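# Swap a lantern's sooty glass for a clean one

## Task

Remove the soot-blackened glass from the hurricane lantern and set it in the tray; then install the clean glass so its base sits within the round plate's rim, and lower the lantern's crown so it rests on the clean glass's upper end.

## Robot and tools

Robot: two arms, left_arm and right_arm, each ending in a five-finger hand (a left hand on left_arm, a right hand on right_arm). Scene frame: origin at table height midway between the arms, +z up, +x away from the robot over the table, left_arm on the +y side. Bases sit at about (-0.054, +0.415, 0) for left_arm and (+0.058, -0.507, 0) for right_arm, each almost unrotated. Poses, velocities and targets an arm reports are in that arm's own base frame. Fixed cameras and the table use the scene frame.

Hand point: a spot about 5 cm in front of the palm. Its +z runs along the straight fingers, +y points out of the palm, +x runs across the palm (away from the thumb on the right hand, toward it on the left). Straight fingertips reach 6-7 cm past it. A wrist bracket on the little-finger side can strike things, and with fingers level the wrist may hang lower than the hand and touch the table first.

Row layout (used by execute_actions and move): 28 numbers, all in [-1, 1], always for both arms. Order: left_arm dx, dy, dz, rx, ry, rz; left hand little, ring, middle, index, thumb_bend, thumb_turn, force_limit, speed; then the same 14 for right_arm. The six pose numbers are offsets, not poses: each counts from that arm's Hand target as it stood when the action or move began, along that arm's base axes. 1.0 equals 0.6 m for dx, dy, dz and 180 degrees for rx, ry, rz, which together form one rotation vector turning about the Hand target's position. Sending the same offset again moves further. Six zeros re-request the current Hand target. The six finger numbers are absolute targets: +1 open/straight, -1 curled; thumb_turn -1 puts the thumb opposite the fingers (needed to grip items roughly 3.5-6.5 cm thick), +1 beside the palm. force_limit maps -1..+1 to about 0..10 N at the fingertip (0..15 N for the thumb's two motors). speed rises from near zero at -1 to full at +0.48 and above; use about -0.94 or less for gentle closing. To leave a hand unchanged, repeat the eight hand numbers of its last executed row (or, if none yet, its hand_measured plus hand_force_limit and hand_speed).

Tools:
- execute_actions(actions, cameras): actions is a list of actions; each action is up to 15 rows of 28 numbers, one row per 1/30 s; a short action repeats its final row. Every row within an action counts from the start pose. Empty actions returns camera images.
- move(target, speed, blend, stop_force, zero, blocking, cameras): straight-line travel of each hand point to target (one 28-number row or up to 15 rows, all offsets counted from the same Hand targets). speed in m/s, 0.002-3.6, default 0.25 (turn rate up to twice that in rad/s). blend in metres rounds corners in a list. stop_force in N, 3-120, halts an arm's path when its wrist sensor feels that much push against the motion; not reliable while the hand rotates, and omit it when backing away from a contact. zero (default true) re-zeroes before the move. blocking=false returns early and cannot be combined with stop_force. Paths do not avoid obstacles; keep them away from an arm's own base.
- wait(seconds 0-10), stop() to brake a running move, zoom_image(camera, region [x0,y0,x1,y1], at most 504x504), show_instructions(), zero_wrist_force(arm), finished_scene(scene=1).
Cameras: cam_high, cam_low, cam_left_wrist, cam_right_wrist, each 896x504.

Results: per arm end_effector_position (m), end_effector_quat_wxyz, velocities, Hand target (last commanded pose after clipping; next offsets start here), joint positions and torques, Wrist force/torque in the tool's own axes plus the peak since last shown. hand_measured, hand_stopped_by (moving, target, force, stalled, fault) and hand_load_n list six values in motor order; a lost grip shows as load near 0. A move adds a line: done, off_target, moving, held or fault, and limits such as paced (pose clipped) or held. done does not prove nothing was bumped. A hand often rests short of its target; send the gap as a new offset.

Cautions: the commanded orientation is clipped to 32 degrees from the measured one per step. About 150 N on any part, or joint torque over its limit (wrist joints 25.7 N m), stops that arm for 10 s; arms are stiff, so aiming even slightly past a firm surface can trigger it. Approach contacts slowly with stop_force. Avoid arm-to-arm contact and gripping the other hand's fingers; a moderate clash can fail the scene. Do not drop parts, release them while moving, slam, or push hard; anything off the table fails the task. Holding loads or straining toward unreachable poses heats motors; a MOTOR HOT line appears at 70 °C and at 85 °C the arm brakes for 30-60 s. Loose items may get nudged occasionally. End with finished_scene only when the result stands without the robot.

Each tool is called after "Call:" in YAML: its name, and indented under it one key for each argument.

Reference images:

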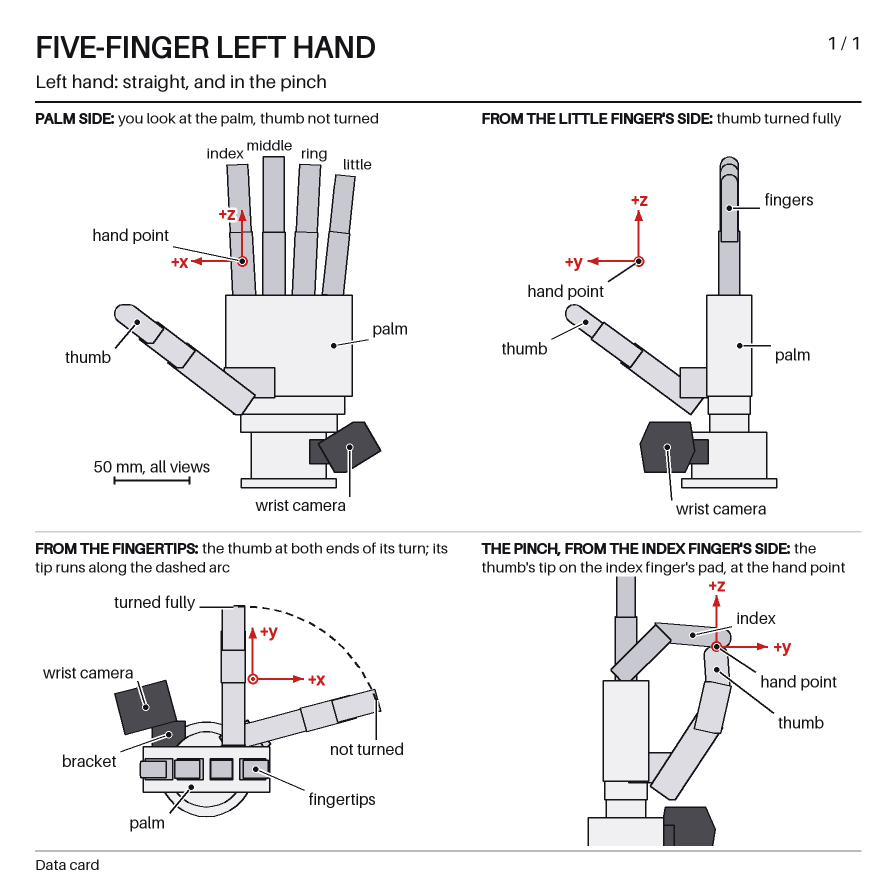

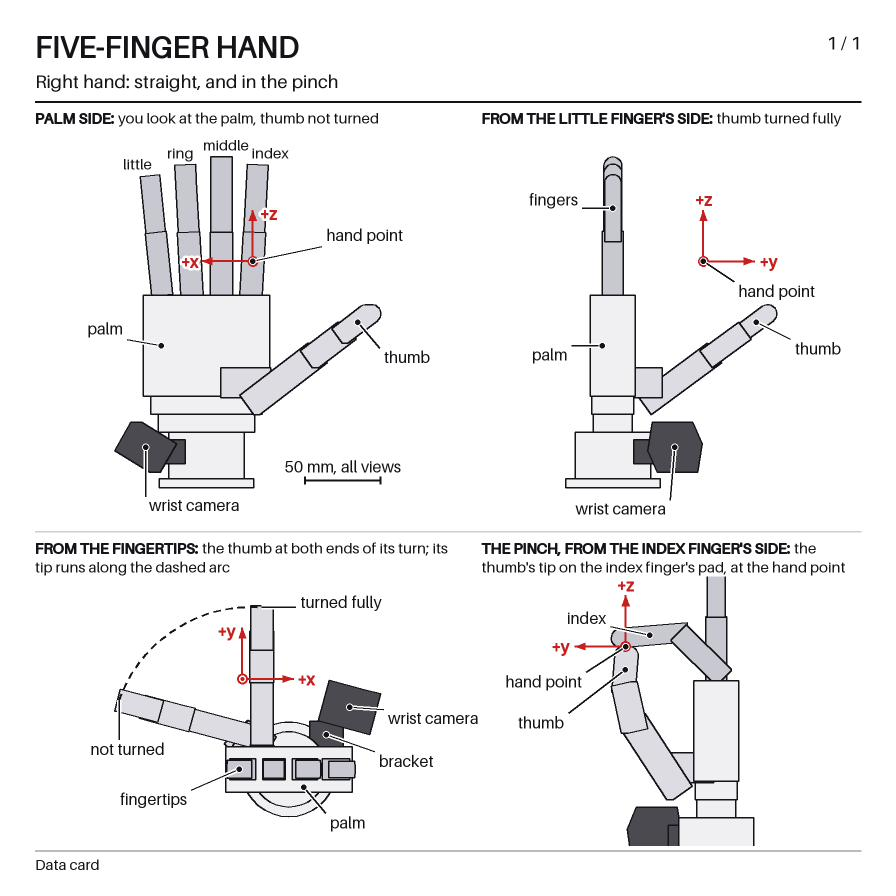

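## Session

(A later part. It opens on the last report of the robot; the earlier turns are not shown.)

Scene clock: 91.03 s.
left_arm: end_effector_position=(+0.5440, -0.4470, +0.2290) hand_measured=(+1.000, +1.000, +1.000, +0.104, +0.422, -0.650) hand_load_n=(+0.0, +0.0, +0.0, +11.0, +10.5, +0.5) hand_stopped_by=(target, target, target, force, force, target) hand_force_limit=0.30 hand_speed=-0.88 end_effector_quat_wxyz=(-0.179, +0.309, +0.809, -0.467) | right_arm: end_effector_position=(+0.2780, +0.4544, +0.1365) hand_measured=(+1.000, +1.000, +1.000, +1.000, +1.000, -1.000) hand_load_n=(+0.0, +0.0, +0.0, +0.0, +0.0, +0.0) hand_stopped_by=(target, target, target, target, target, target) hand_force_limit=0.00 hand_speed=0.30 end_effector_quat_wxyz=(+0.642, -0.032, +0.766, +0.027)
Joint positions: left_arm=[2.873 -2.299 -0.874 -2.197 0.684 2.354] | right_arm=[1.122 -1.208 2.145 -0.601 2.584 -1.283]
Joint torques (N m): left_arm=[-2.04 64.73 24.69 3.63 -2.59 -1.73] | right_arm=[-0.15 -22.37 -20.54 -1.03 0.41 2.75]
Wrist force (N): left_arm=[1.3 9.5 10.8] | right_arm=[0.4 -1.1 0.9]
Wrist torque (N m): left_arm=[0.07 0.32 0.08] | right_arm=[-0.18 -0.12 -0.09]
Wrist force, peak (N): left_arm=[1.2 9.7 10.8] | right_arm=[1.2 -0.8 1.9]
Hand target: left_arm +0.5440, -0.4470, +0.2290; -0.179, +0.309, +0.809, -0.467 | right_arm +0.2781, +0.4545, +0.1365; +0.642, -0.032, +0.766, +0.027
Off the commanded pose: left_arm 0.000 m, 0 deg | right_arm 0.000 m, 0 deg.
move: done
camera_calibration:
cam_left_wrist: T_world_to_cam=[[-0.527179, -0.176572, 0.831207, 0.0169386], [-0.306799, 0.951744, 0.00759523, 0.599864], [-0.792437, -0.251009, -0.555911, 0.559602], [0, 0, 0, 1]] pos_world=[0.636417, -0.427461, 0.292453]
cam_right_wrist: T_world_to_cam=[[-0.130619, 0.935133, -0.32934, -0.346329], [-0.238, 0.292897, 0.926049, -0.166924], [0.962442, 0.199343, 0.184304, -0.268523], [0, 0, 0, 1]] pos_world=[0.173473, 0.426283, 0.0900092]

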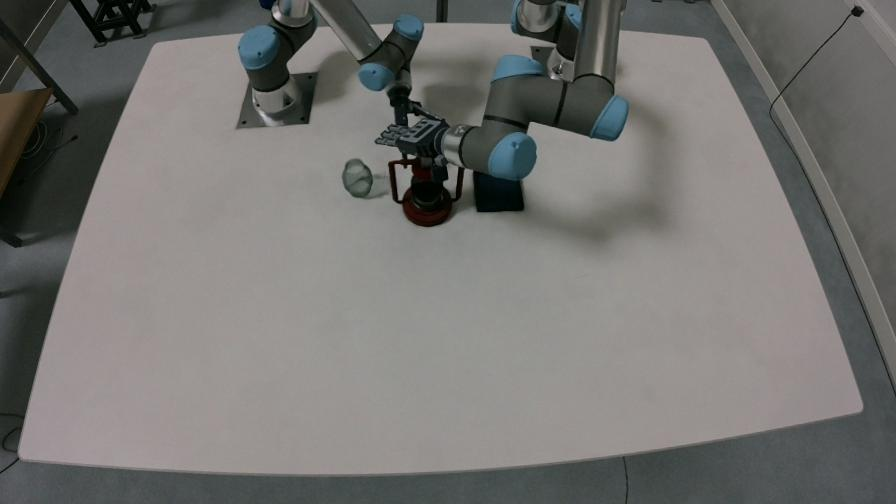

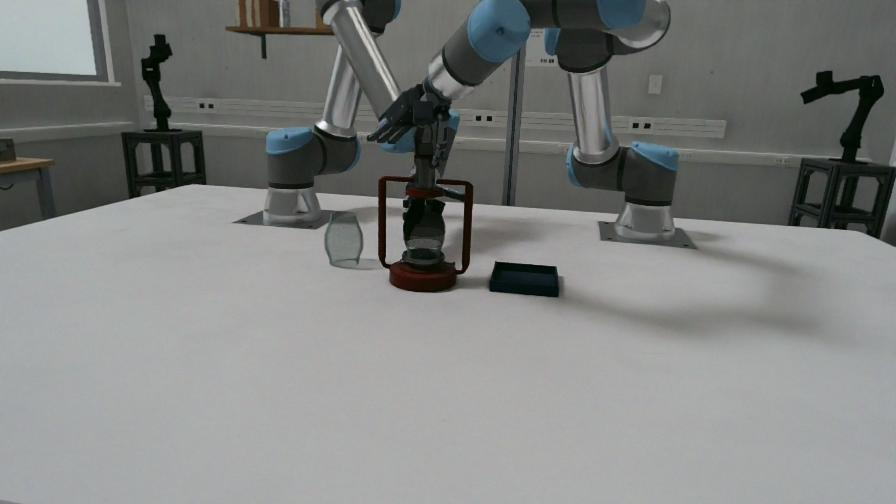

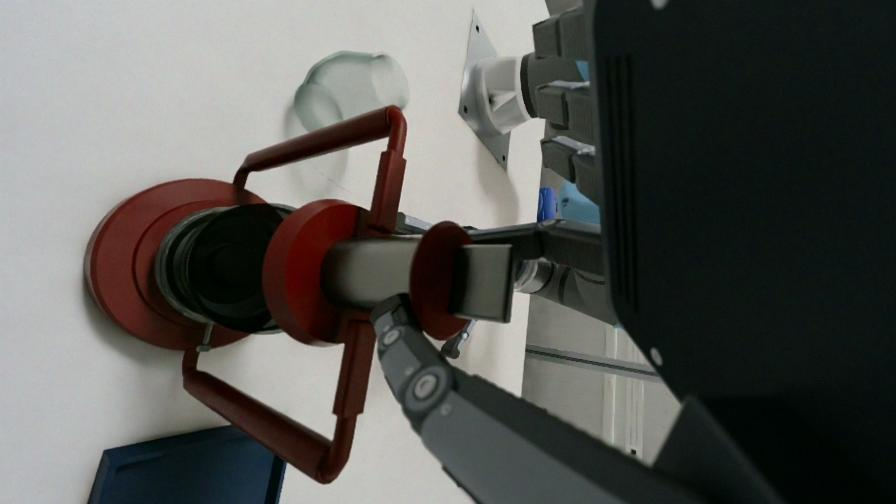

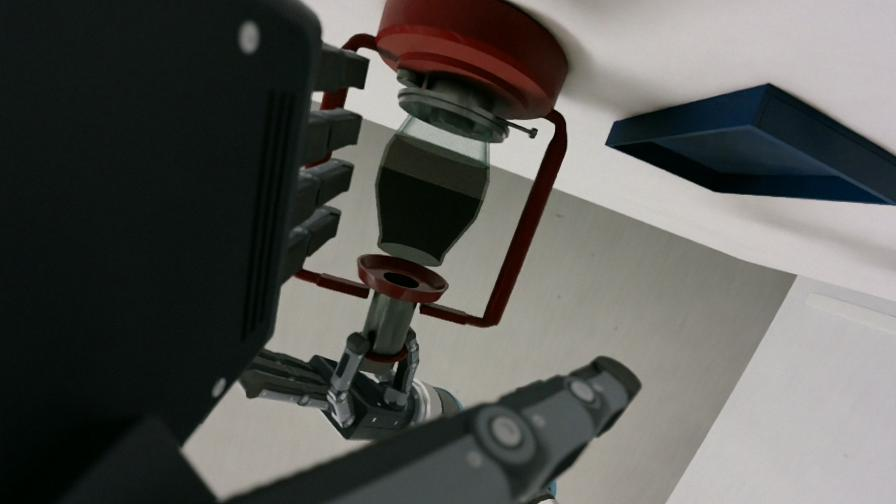

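Call:
move:
  target: [0,0,0,0,0,0,1,1,1,-0.3,-0.2,-0.65,0.3,-0.88,0.125,0.0017,0,0,0,0,1,1,1,1,1,-1,0,0.3]
  cameras: ["all"]
  speed: 0.1
  stop_force: 5

Call:
zoom_image:
  camera: "cam_right_wrist"
  region: [280, 0, 640, 400]

Call:
zoom_image:
  camera: "cam_left_wrist"
  region: [80, 80, 520, 460]

Call:
zoom_image:
  camera: "cam_low"
  region: [360, 140, 500, 300]

Scene clock: 93.83 s.
left_arm: end_effector_position=(+0.5440, -0.4470, +0.2290) hand_measured=(+1.000, +1.000, +1.000, +0.104, +0.422, -0.650) hand_load_n=(+0.0, +0.0, +0.0, +11.0, +10.5, +0.0) hand_stopped_by=(target, target, target, force, force, target) hand_force_limit=0.30 hand_speed=-0.88 end_effector_quat_wxyz=(-0.179, +0.309, +0.809, -0.467) | right_arm: end_effector_position=(+0.3531, +0.4555, +0.1365) hand_measured=(+1.000, +1.000, +1.000, +1.000, +1.000, -1.000) hand_load_n=(+0.0, +0.0, +0.0, +0.0, +0.0, +0.0) hand_stopped_by=(target, target, target, target, target, target) hand_force_limit=0.00 hand_speed=0.30 end_effector_quat_wxyz=(+0.642, -0.032, +0.766, +0.027)
Joint positions: left_arm=[2.873 -2.299 -0.874 -2.197 0.684 2.354] | right_arm=[0.943 -1.198 2.119 -0.657 2.413 -1.371]
Joint torques (N m): left_arm=[-1.86 64.68 25.34 3.49 -2.93 -1.73] | right_arm=[-3.43 -37.38 -6.39 1.05 -1.04 2.73]
Wrist force (N): left_arm=[1.3 9.7 10.8] | right_arm=[0.1 -0.8 0.9]
Wrist torque (N m): left_arm=[0.09 0.31 0.07] | right_arm=[-0.16 -0.09 -0.08]
Wrist force, peak (N): left_arm=[1.5 9.7 11.0] | right_arm=[0.4 -1.0 1.7]
Hand target: left_arm +0.5440, -0.4470, +0.2290; -0.179, +0.309, +0.809, -0.467 | right_arm +0.3531, +0.4555, +0.1365; +0.642, -0.032, +0.766, +0.027
Off the commanded pose: left_arm 0.000 m, 0 deg | right_arm 0.000 m, 0 deg.
move: done
camera_calibration:
cam_left_wrist: T_world_to_cam=[[-0.527179, -0.176572, 0.831207, 0.0169386], [-0.306799, 0.951744, 0.00759523, 0.599864], [-0.792437, -0.251009, -0.555911, 0.559602], [0, 0, 0, 1]] pos_world=[0.636417, -0.427461, 0.292453]
cam_right_wrist: T_world_to_cam=[[-0.130662, 0.935184, -0.329178, -0.337588], [-0.237978, 0.292734, 0.926107, -0.149336], [0.962442, 0.199344, 0.184304, -0.340926], [0, 0, 0, 1]] pos_world=[0.248473, 0.427384, 0.0900086]

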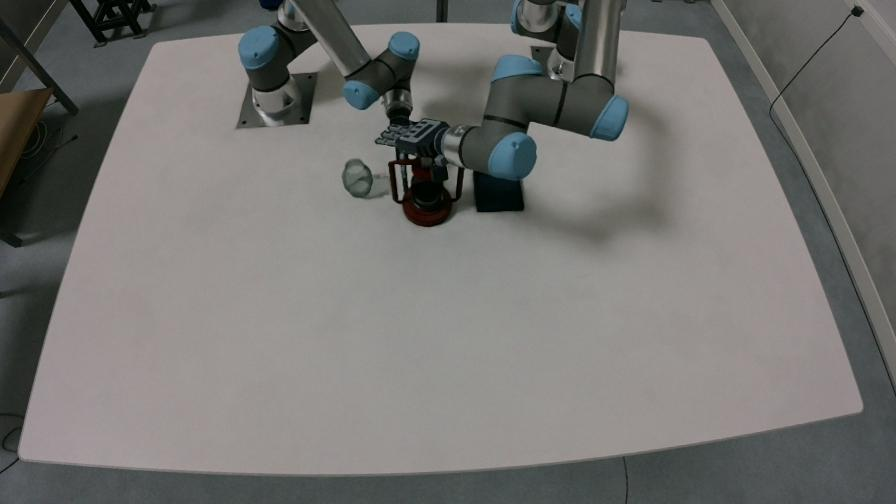

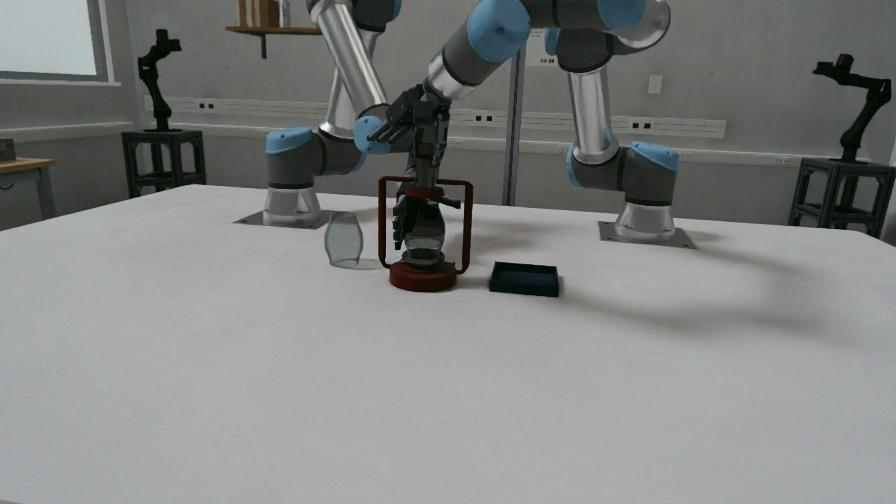

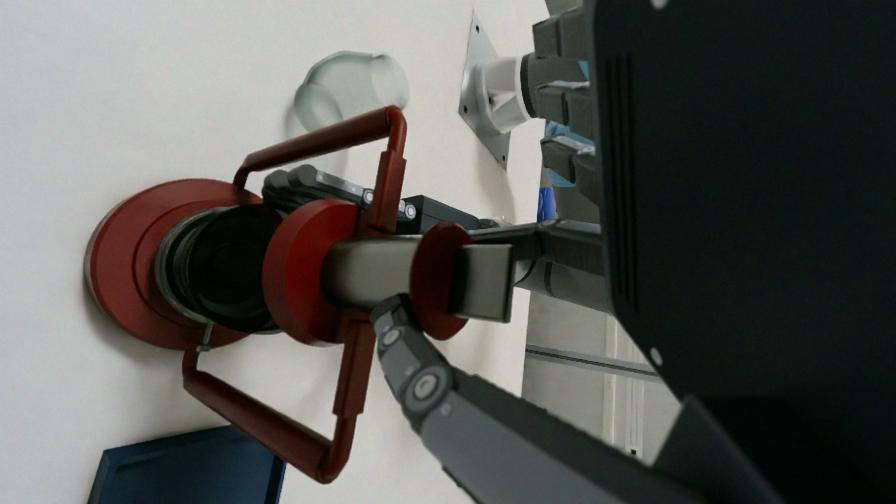

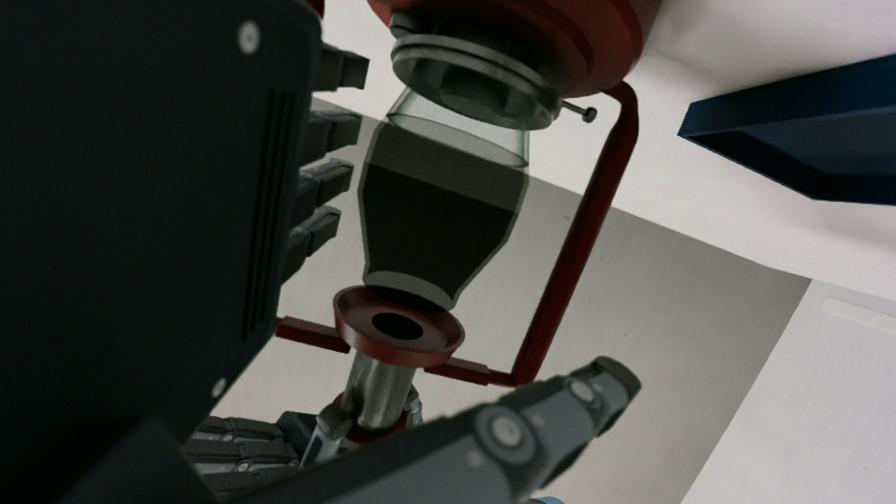

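Scaled by 1.260 from the camera's 896x504 image, which has a finer 1280x720 frame.

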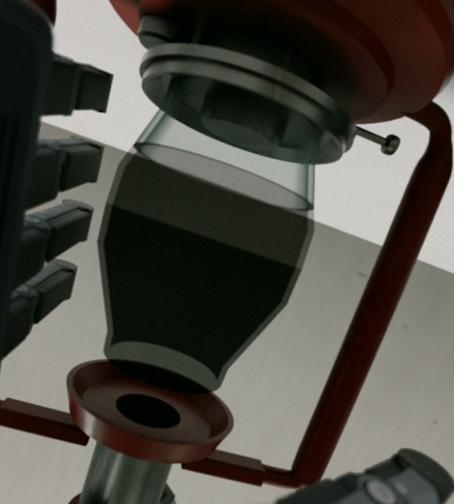

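Scaled by 1.145 from the camera's 896x504 image, which has a finer 1280x720 frame.

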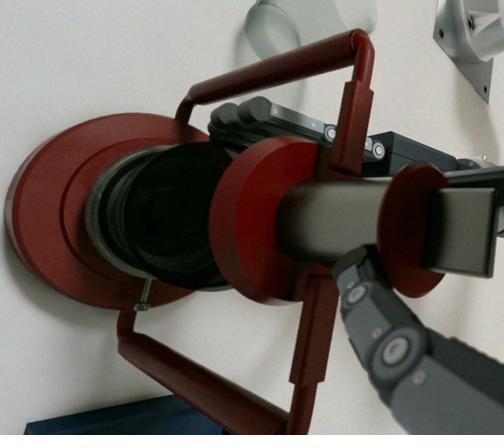

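Scaled by 3.150 from the camera's 896x504 image, which has a finer 1280x720 frame.

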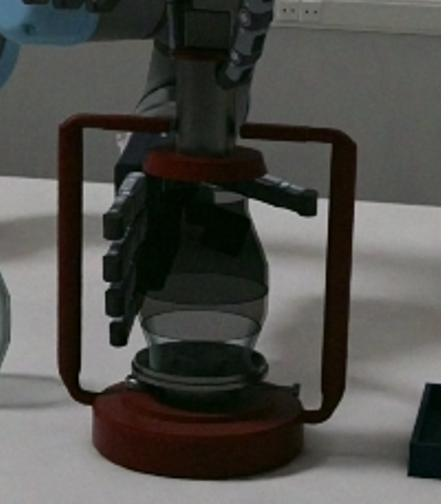

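Call:
move:
  target: [0,0,0,0,0,0,1,1,1,-0.3,-0.2,-0.65,0.3,-0.88,0.0633,0.0055,0,0,0,0,1,1,1,1,1,-1,0,0.3]
  cameras: ["all"]
  speed: 0.05
  stop_force: 4

Call:
zoom_image:
  camera: "cam_left_wrist"
  region: [80, 80, 520, 460]

Call:
zoom_image:
  camera: "cam_low"
  region: [360, 160, 480, 300]

Scene clock: 95.93 s.
left_arm: end_effector_position=(+0.5440, -0.4470, +0.2290) hand_measured=(+1.000, +1.000, +1.000, +0.104, +0.422, -0.650) hand_load_n=(+0.0, +0.0, +0.0, +10.5, +10.0, +0.5) hand_stopped_by=(target, target, target, force, force, target) hand_force_limit=0.30 hand_speed=-0.88 end_effector_quat_wxyz=(-0.179, +0.309, +0.809, -0.467) | right_arm: end_effector_position=(+0.3910, +0.4588, +0.1365) hand_measured=(+1.000, +1.000, +1.000, +1.000, +1.000, -1.000) hand_load_n=(+0.0, +0.0, +0.0, +0.0, +0.0, +0.0) hand_stopped_by=(target, target, target, target, target, target) hand_force_limit=0.00 hand_speed=0.30 end_effector_quat_wxyz=(+0.642, -0.032, +0.766, +0.027)
Joint positions: left_arm=[2.873 -2.299 -0.874 -2.197 0.684 2.354] | right_arm=[0.869 -1.175 2.079 -0.659 2.341 -1.398]
Joint torques (N m): left_arm=[-1.42 64.2 26.51 3.59 -3.03 -1.76] | right_arm=[9.1 -38.34 -6.97 0.92 0.01 2.74]
Wrist force (N): left_arm=[1.3 9.5 10.8] | right_arm=[0.3 -0.5 0.9]
Wrist torque (N m): left_arm=[0.06 0.32 0.07] | right_arm=[-0.09 -0.12 0.03]
Wrist force, peak (N): left_arm=[1.5 9.9 10.8] | right_arm=[0.3 -0.7 1.5]
Hand target: left_arm +0.5440, -0.4470, +0.2290; -0.179, +0.309, +0.809, -0.467 | right_arm +0.3910, +0.4588, +0.1365; +0.642, -0.032, +0.766, +0.027
Off the commanded pose: left_arm 0.000 m, 0 deg | right_arm 0.000 m, 0 deg.
move: done
camera_calibration:
cam_left_wrist: T_world_to_cam=[[-0.527179, -0.176572, 0.831207, 0.0169386], [-0.306799, 0.951744, 0.00759523, 0.599864], [-0.792437, -0.251009, -0.555911, 0.559602], [0, 0, 0, 1]] pos_world=[0.636417, -0.427461, 0.292453]
cam_right_wrist: T_world_to_cam=[[-0.130665, 0.935188, -0.329167, -0.335711], [-0.237976, 0.292722, 0.926111, -0.141255], [0.962442, 0.199344, 0.184304, -0.378157], [0, 0, 0, 1]] pos_world=[0.286473, 0.430684, 0.0900086]

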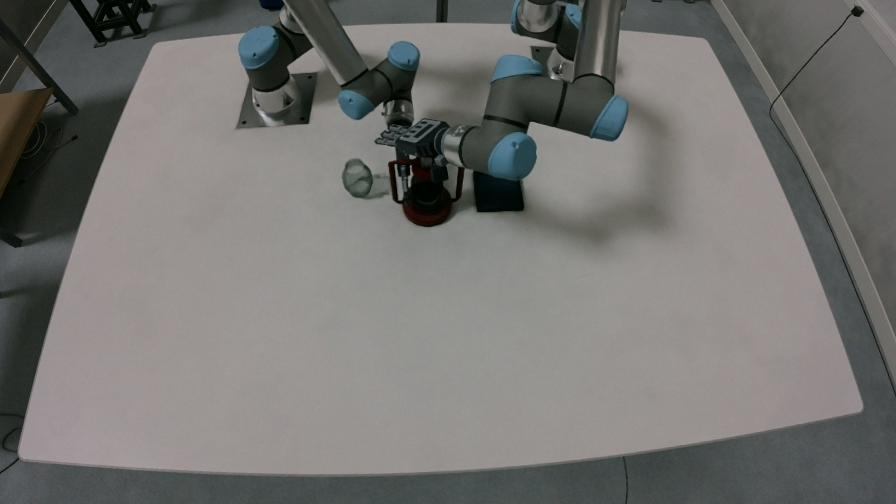

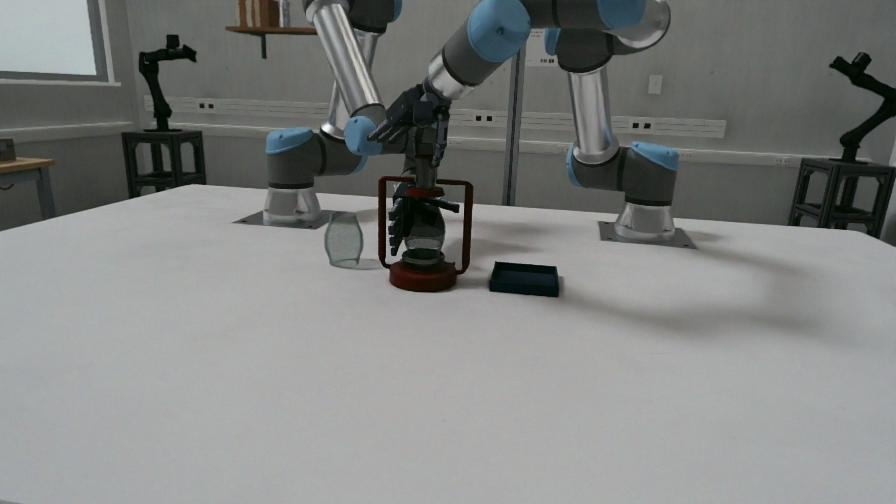

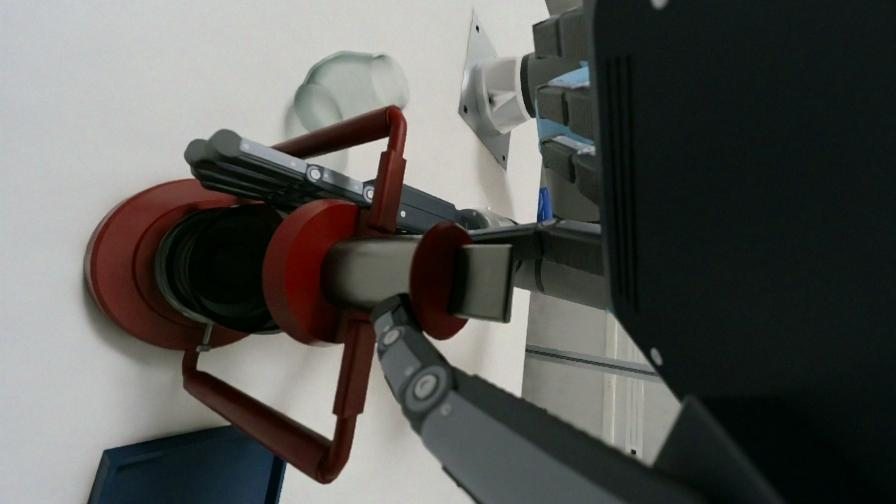

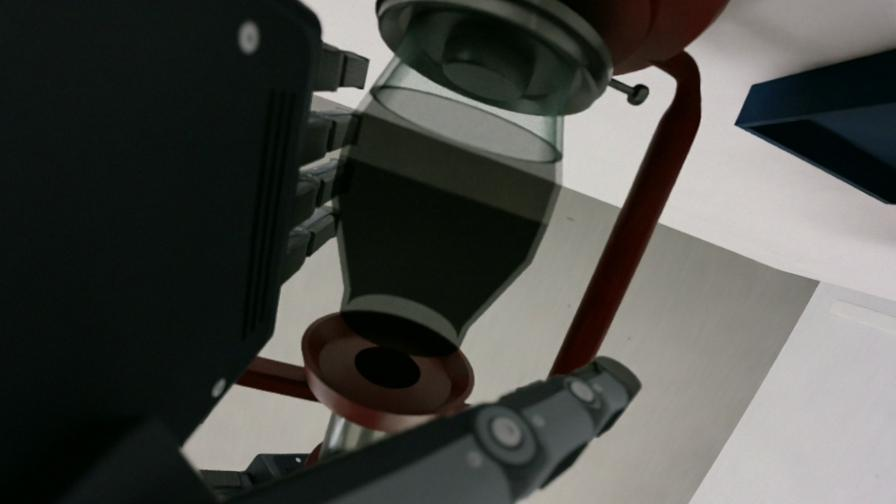

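Scaled by 1.145 from the camera's 896x504 image, which has a finer 1280x720 frame.

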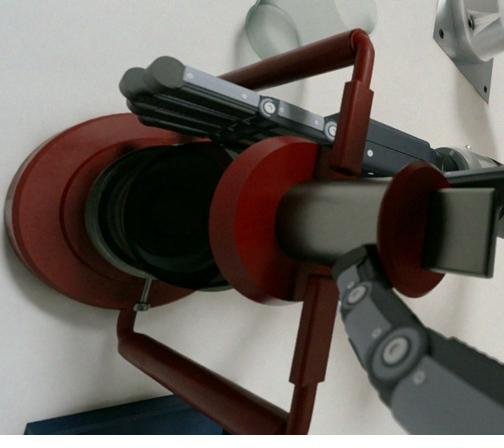

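Scaled by 3.600 from the camera's 896x504 image, which has a finer 1280x720 frame.

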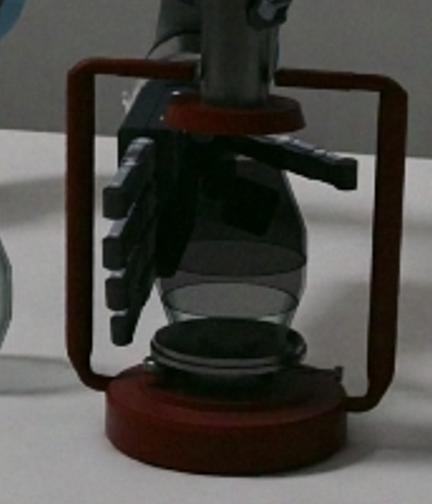

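Call:
move:
  target: [0,0,0,0,0,0,1,1,1,-0.3,-0.2,-0.65,0.3,-0.88,0.0117,0.001,0,0,0,0,1,1,1,1,1,-1,0,0.3]
  cameras: []
  speed: 0.04
  stop_force: 3

Call:
move:
  target: [0,0,0,0,0,0,1,1,1,-0.3,-0.2,-0.65,0.3,-0.88,0,0,0,0,0,0,1,0.6,0.6,0.6,0.5,-1,-0.6,-0.6]
  cameras: ["all"]

Call:
zoom_image:
  camera: "cam_left_wrist"
  region: [80, 80, 520, 460]

Call:
zoom_image:
  camera: "cam_low"
  region: [360, 160, 480, 300]

Scene clock: 98.33 s.
left_arm: end_effector_position=(+0.5440, -0.4470, +0.2290) hand_measured=(+1.000, +1.000, +1.000, +0.104, +0.422, -0.650) hand_load_n=(+0.0, +0.0, +0.0, +11.0, +10.5, +0.0) hand_stopped_by=(target, target, target, force, force, target) hand_force_limit=0.30 hand_speed=-0.88 end_effector_quat_wxyz=(-0.179, +0.309, +0.809, -0.467) | right_arm: end_effector_position=(+0.3981, +0.4594, +0.1365) hand_measured=(+1.000, +1.000, +1.000, +1.000, +1.000, -1.000) hand_load_n=(+0.0, +0.0, +0.0, +0.0, +0.0, +0.0) hand_stopped_by=(target, target, target, target, target, target) hand_force_limit=0.00 hand_speed=0.30 end_effector_quat_wxyz=(+0.642, -0.032, +0.766, +0.027)
Joint positions: left_arm=[2.873 -2.299 -0.874 -2.197 0.684 2.354] | right_arm=[0.856 -1.17 2.07 -0.658 2.329 -1.402]
Joint torques (N m): left_arm=[-1.48 64.12 26.7 3.62 -3.05 -1.7] | right_arm=[9.02 -38.73 -7.19 -0.4 1.63 2.4]
Wrist force (N): left_arm=[1.3 9.5 10.8] | right_arm=[0.3 -0.6 0.8]
Wrist torque (N m): left_arm=[0.07 0.31 0.07] | right_arm=[-0.11 -0.13 0.09]
Wrist force, peak (N): left_arm=[1.4 9.5 11.0] | right_arm=[0.4 -0.7 1.5]
Hand target: left_arm +0.5440, -0.4470, +0.2290; -0.179, +0.309, +0.809, -0.467 | right_arm +0.3981, +0.4594, +0.1365; +0.642, -0.032, +0.766, +0.027
Off the commanded pose: left_arm 0.000 m, 0 deg | right_arm 0.000 m, 0 deg.
move: done
No camera images: "cameras" was empty.

Scene clock: 99.43 s.
left_arm: end_effector_position=(+0.5440, -0.4470, +0.2290) hand_measured=(+1.000, +1.000, +1.000, +0.104, +0.422, -0.650) hand_load_n=(+0.0, +0.0, +0.0, +11.0, +10.5, +0.0) hand_stopped_by=(target, target, target, force, force, target) hand_force_limit=0.30 hand_speed=-0.88 end_effector_quat_wxyz=(-0.179, +0.309, +0.809, -0.467) | right_arm: end_effector_position=(+0.3981, +0.4594, +0.1365) hand_measured=(+1.000, +0.674, +0.636, +0.600, +0.530, -1.000) hand_load_n=(+0.0, +3.0, +1.0, +0.0, +3.5, +0.5) hand_stopped_by=(target, force, force, target, force, target) hand_force_limit=-0.60 hand_speed=-0.60 end_effector_quat_wxyz=(+0.642, -0.032, +0.766, +0.027)
Joint positions: left_arm=[2.873 -2.299 -0.874 -2.197 0.684 2.354] | right_arm=[0.856 -1.17 2.07 -0.658 2.328 -1.402]
Joint torques (N m): left_arm=[-1.59 64.15 27.3 3.57 -2.9 -1.73] | right_arm=[7.68 -25.77 -11.9 -1.29 -1.09 2.45]
Wrist force (N): left_arm=[1.3 9.6 10.6] | right_arm=[-1.2 -3.8 2.3]
Wrist torque (N m): left_arm=[0.10 0.31 0.07] | right_arm=[-0.09 -0.18 -0.17]
Wrist force, peak (N): left_arm=[1.3 9.7 10.9] | right_arm=[-6.5 -12.6 5.2]
Hand target: left_arm +0.5440, -0.4470, +0.2290; -0.179, +0.309, +0.809, -0.467 | right_arm +0.3981, +0.4594, +0.1365; +0.642, -0.032, +0.766, +0.027
Off the commanded pose: left_arm 0.000 m, 0 deg | right_arm 0.000 m, 0 deg.
move: done
camera_calibration:
cam_left_wrist: T_world_to_cam=[[-0.527179, -0.176572, 0.831207, 0.0169386], [-0.306799, 0.951744, 0.00759523, 0.599864], [-0.792437, -0.251009, -0.555911, 0.559602], [0, 0, 0, 1]] pos_world=[0.636417, -0.427461, 0.292453]
cam_right_wrist: T_world_to_cam=[[-0.130764, 0.935163, -0.329199, -0.335314], [-0.23803, 0.292724, 0.926097, -0.139748], [0.962415, 0.199459, 0.184319, -0.385057], [0, 0, 0, 1]] pos_world=[0.293473, 0.431284, 0.0900087]

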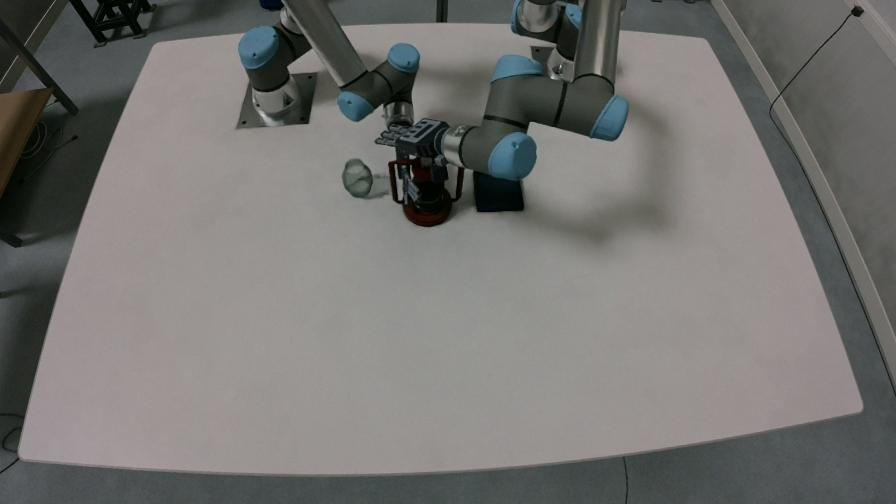

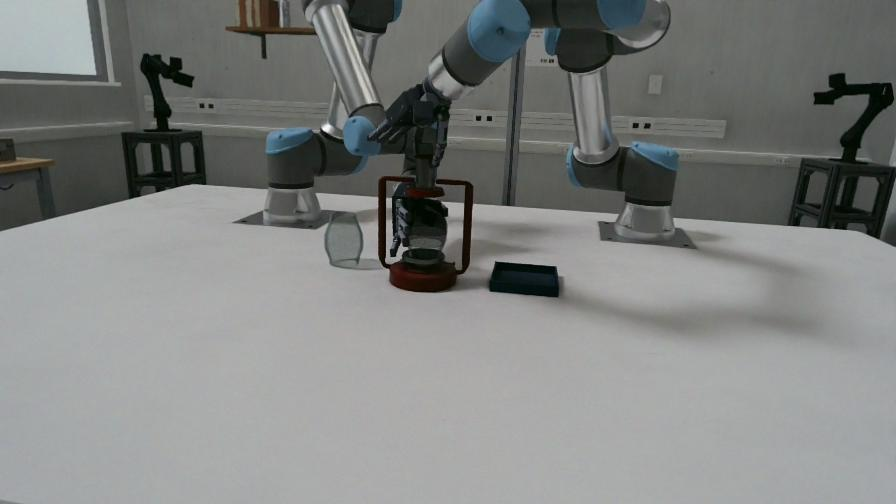

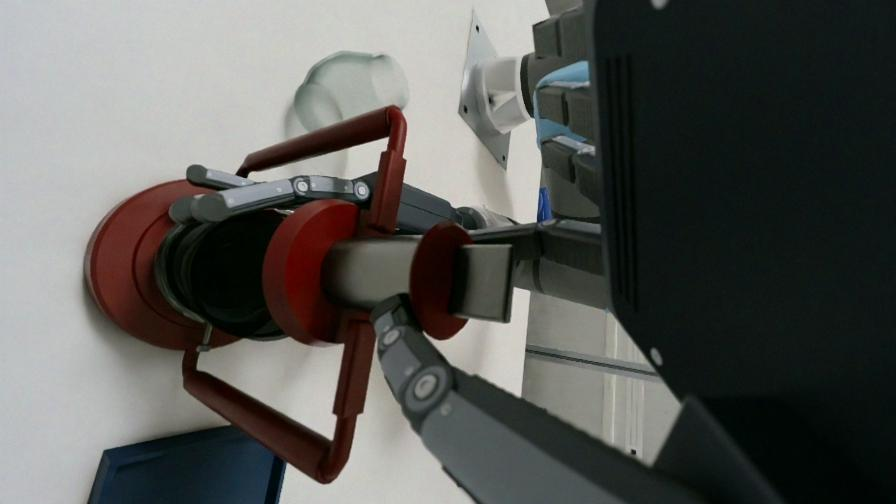

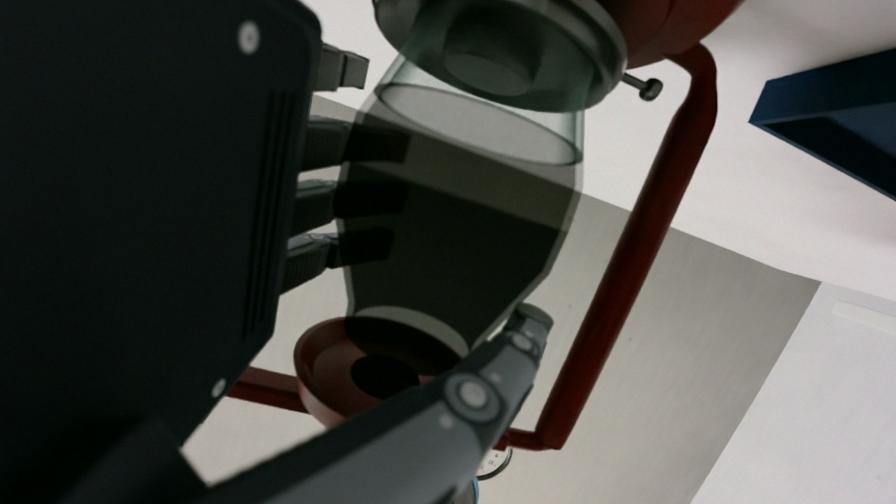

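Scaled by 1.145 from the camera's 896x504 image, which has a finer 1280x720 frame.

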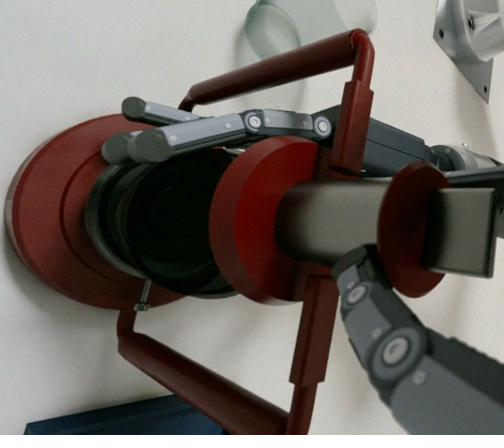

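Scaled by 3.600 from the camera's 896x504 image, which has a finer 1280x720 frame.

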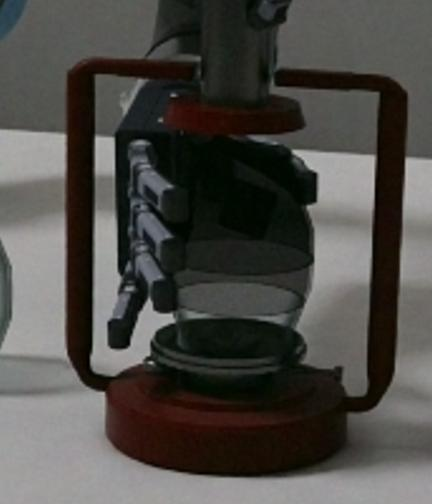

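Call:
move:
  target: [0,0,0,0,0,0,1,1,1,-0.3,-0.2,-0.65,0.3,-0.88,0,-0.003,0,0,0,0,1,0.2,0.2,0.2,0.1,-1,-0.3,-0.85]
  cameras: ["all"]
  speed: 0.03

Call:
zoom_image:
  camera: "cam_left_wrist"
  region: [80, 80, 520, 460]

Call:
zoom_image:
  camera: "cam_low"
  region: [360, 160, 480, 300]

Scene clock: 100.50 s.
left_arm: end_effector_position=(+0.5440, -0.4470, +0.2290) hand_measured=(+1.000, +1.000, +1.000, +0.104, +0.422, -0.650) hand_load_n=(-0.5, +0.0, +0.0, +10.5, +10.5, +0.0) hand_stopped_by=(target, target, target, force, force, target) hand_force_limit=0.30 hand_speed=-0.88 end_effector_quat_wxyz=(-0.179, +0.309, +0.809, -0.467) | right_arm: end_effector_position=(+0.3981, +0.4576, +0.1365) hand_measured=(+1.000, +0.662, +0.624, +0.394, +0.528, -1.000) hand_load_n=(+0.0, +1.0, +0.0, +6.5, +8.5, +0.0) hand_stopped_by=(target, force, force, force, force, target) hand_force_limit=-0.30 hand_speed=-0.85 end_effector_quat_wxyz=(+0.642, -0.032, +0.766, +0.027)
Joint positions: left_arm=[2.873 -2.299 -0.874 -2.197 0.684 2.354] | right_arm=[0.853 -1.173 2.076 -0.661 2.326 -1.403]
Joint torques (N m): left_arm=[-1.47 64.26 27.5 3.56 -2.98 -1.66] | right_arm=[-2.66 -32.9 -16.29 -0.21 -0.29 -2.86]
Wrist force (N): left_arm=[1.3 9.5 10.7] | right_arm=[0.8 -1.8 1.1]
Wrist torque (N m): left_arm=[0.06 0.32 0.07] | right_arm=[-0.21 -0.23 0.09]
Wrist force, peak (N): left_arm=[1.4 9.6 10.9] | right_arm=[-5.1 -11.2 5.8]
Hand target: left_arm +0.5440, -0.4470, +0.2290; -0.179, +0.309, +0.809, -0.467 | right_arm +0.3981, +0.4576, +0.1365; +0.642, -0.032, +0.766, +0.027
Off the commanded pose: left_arm 0.000 m, 0 deg | right_arm 0.000 m, 0 deg.
move: done
camera_calibration:
cam_left_wrist: T_world_to_cam=[[-0.527179, -0.176572, 0.831207, 0.0169386], [-0.306799, 0.951744, 0.00759523, 0.599864], [-0.792437, -0.251009, -0.555911, 0.559602], [0, 0, 0, 1]] pos_world=[0.636417, -0.427461, 0.292453]
cam_right_wrist: T_world_to_cam=[[-0.130662, 0.935184, -0.329178, -0.333672], [-0.237978, 0.292734, 0.926107, -0.139242], [0.962442, 0.199344, 0.184304, -0.384655], [0, 0, 0, 1]] pos_world=[0.293473, 0.429484, 0.0900086]

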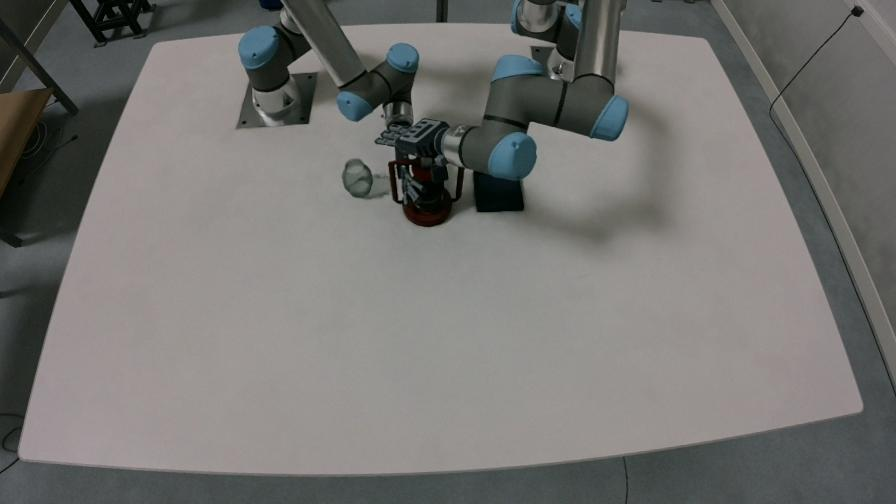

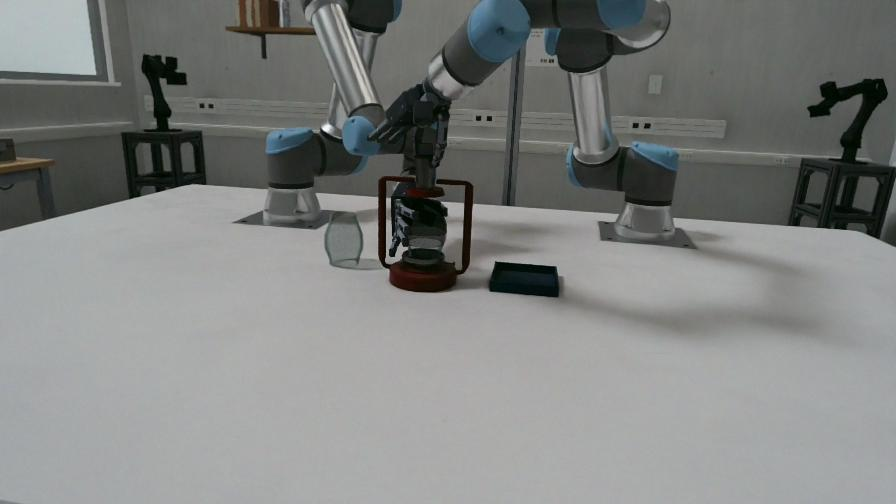

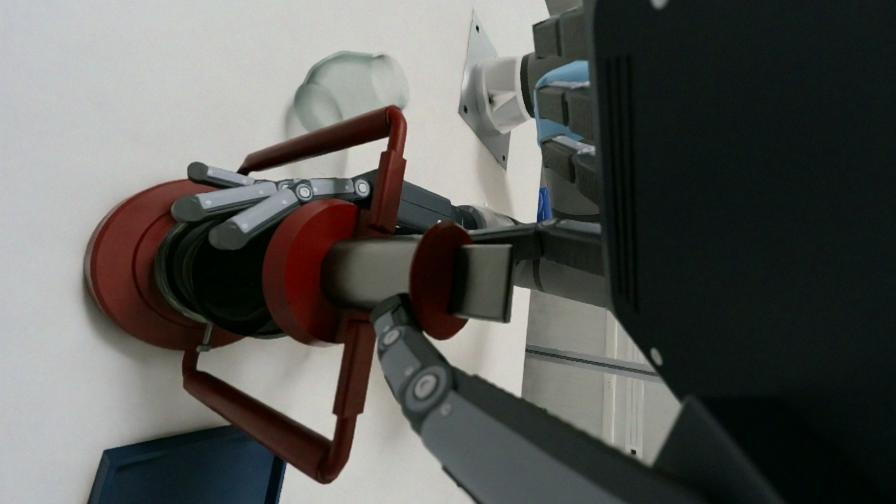

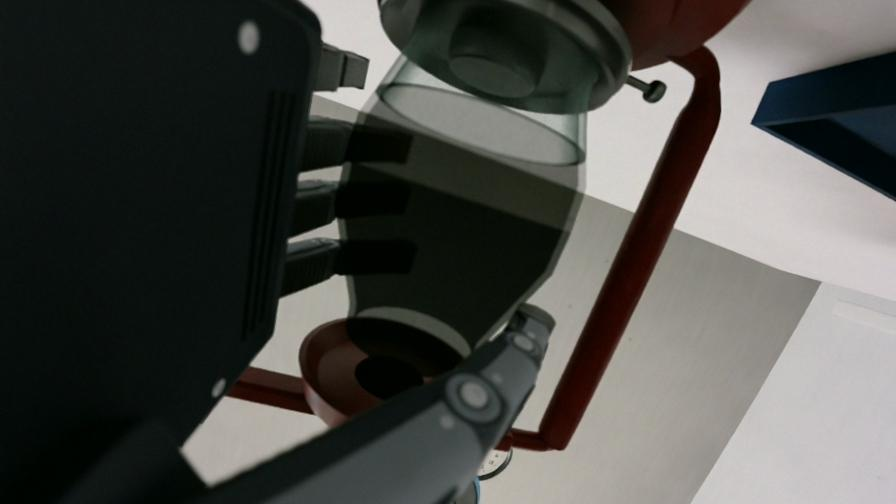

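Scaled by 1.145 from the camera's 896x504 image, which has a finer 1280x720 frame.

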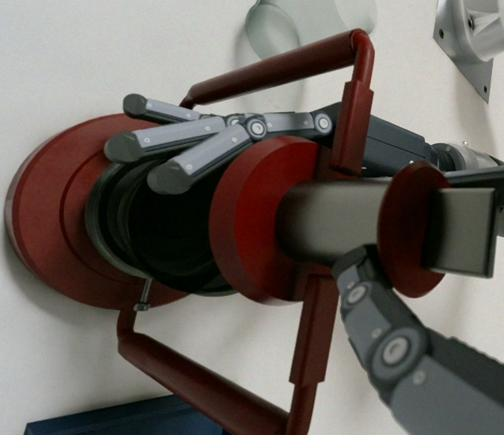

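Scaled by 3.600 from the camera's 896x504 image, which has a finer 1280x720 frame.

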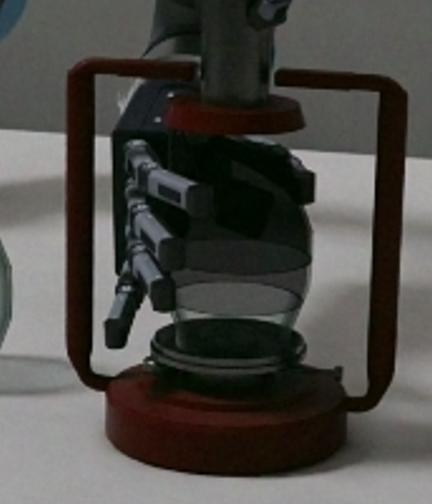

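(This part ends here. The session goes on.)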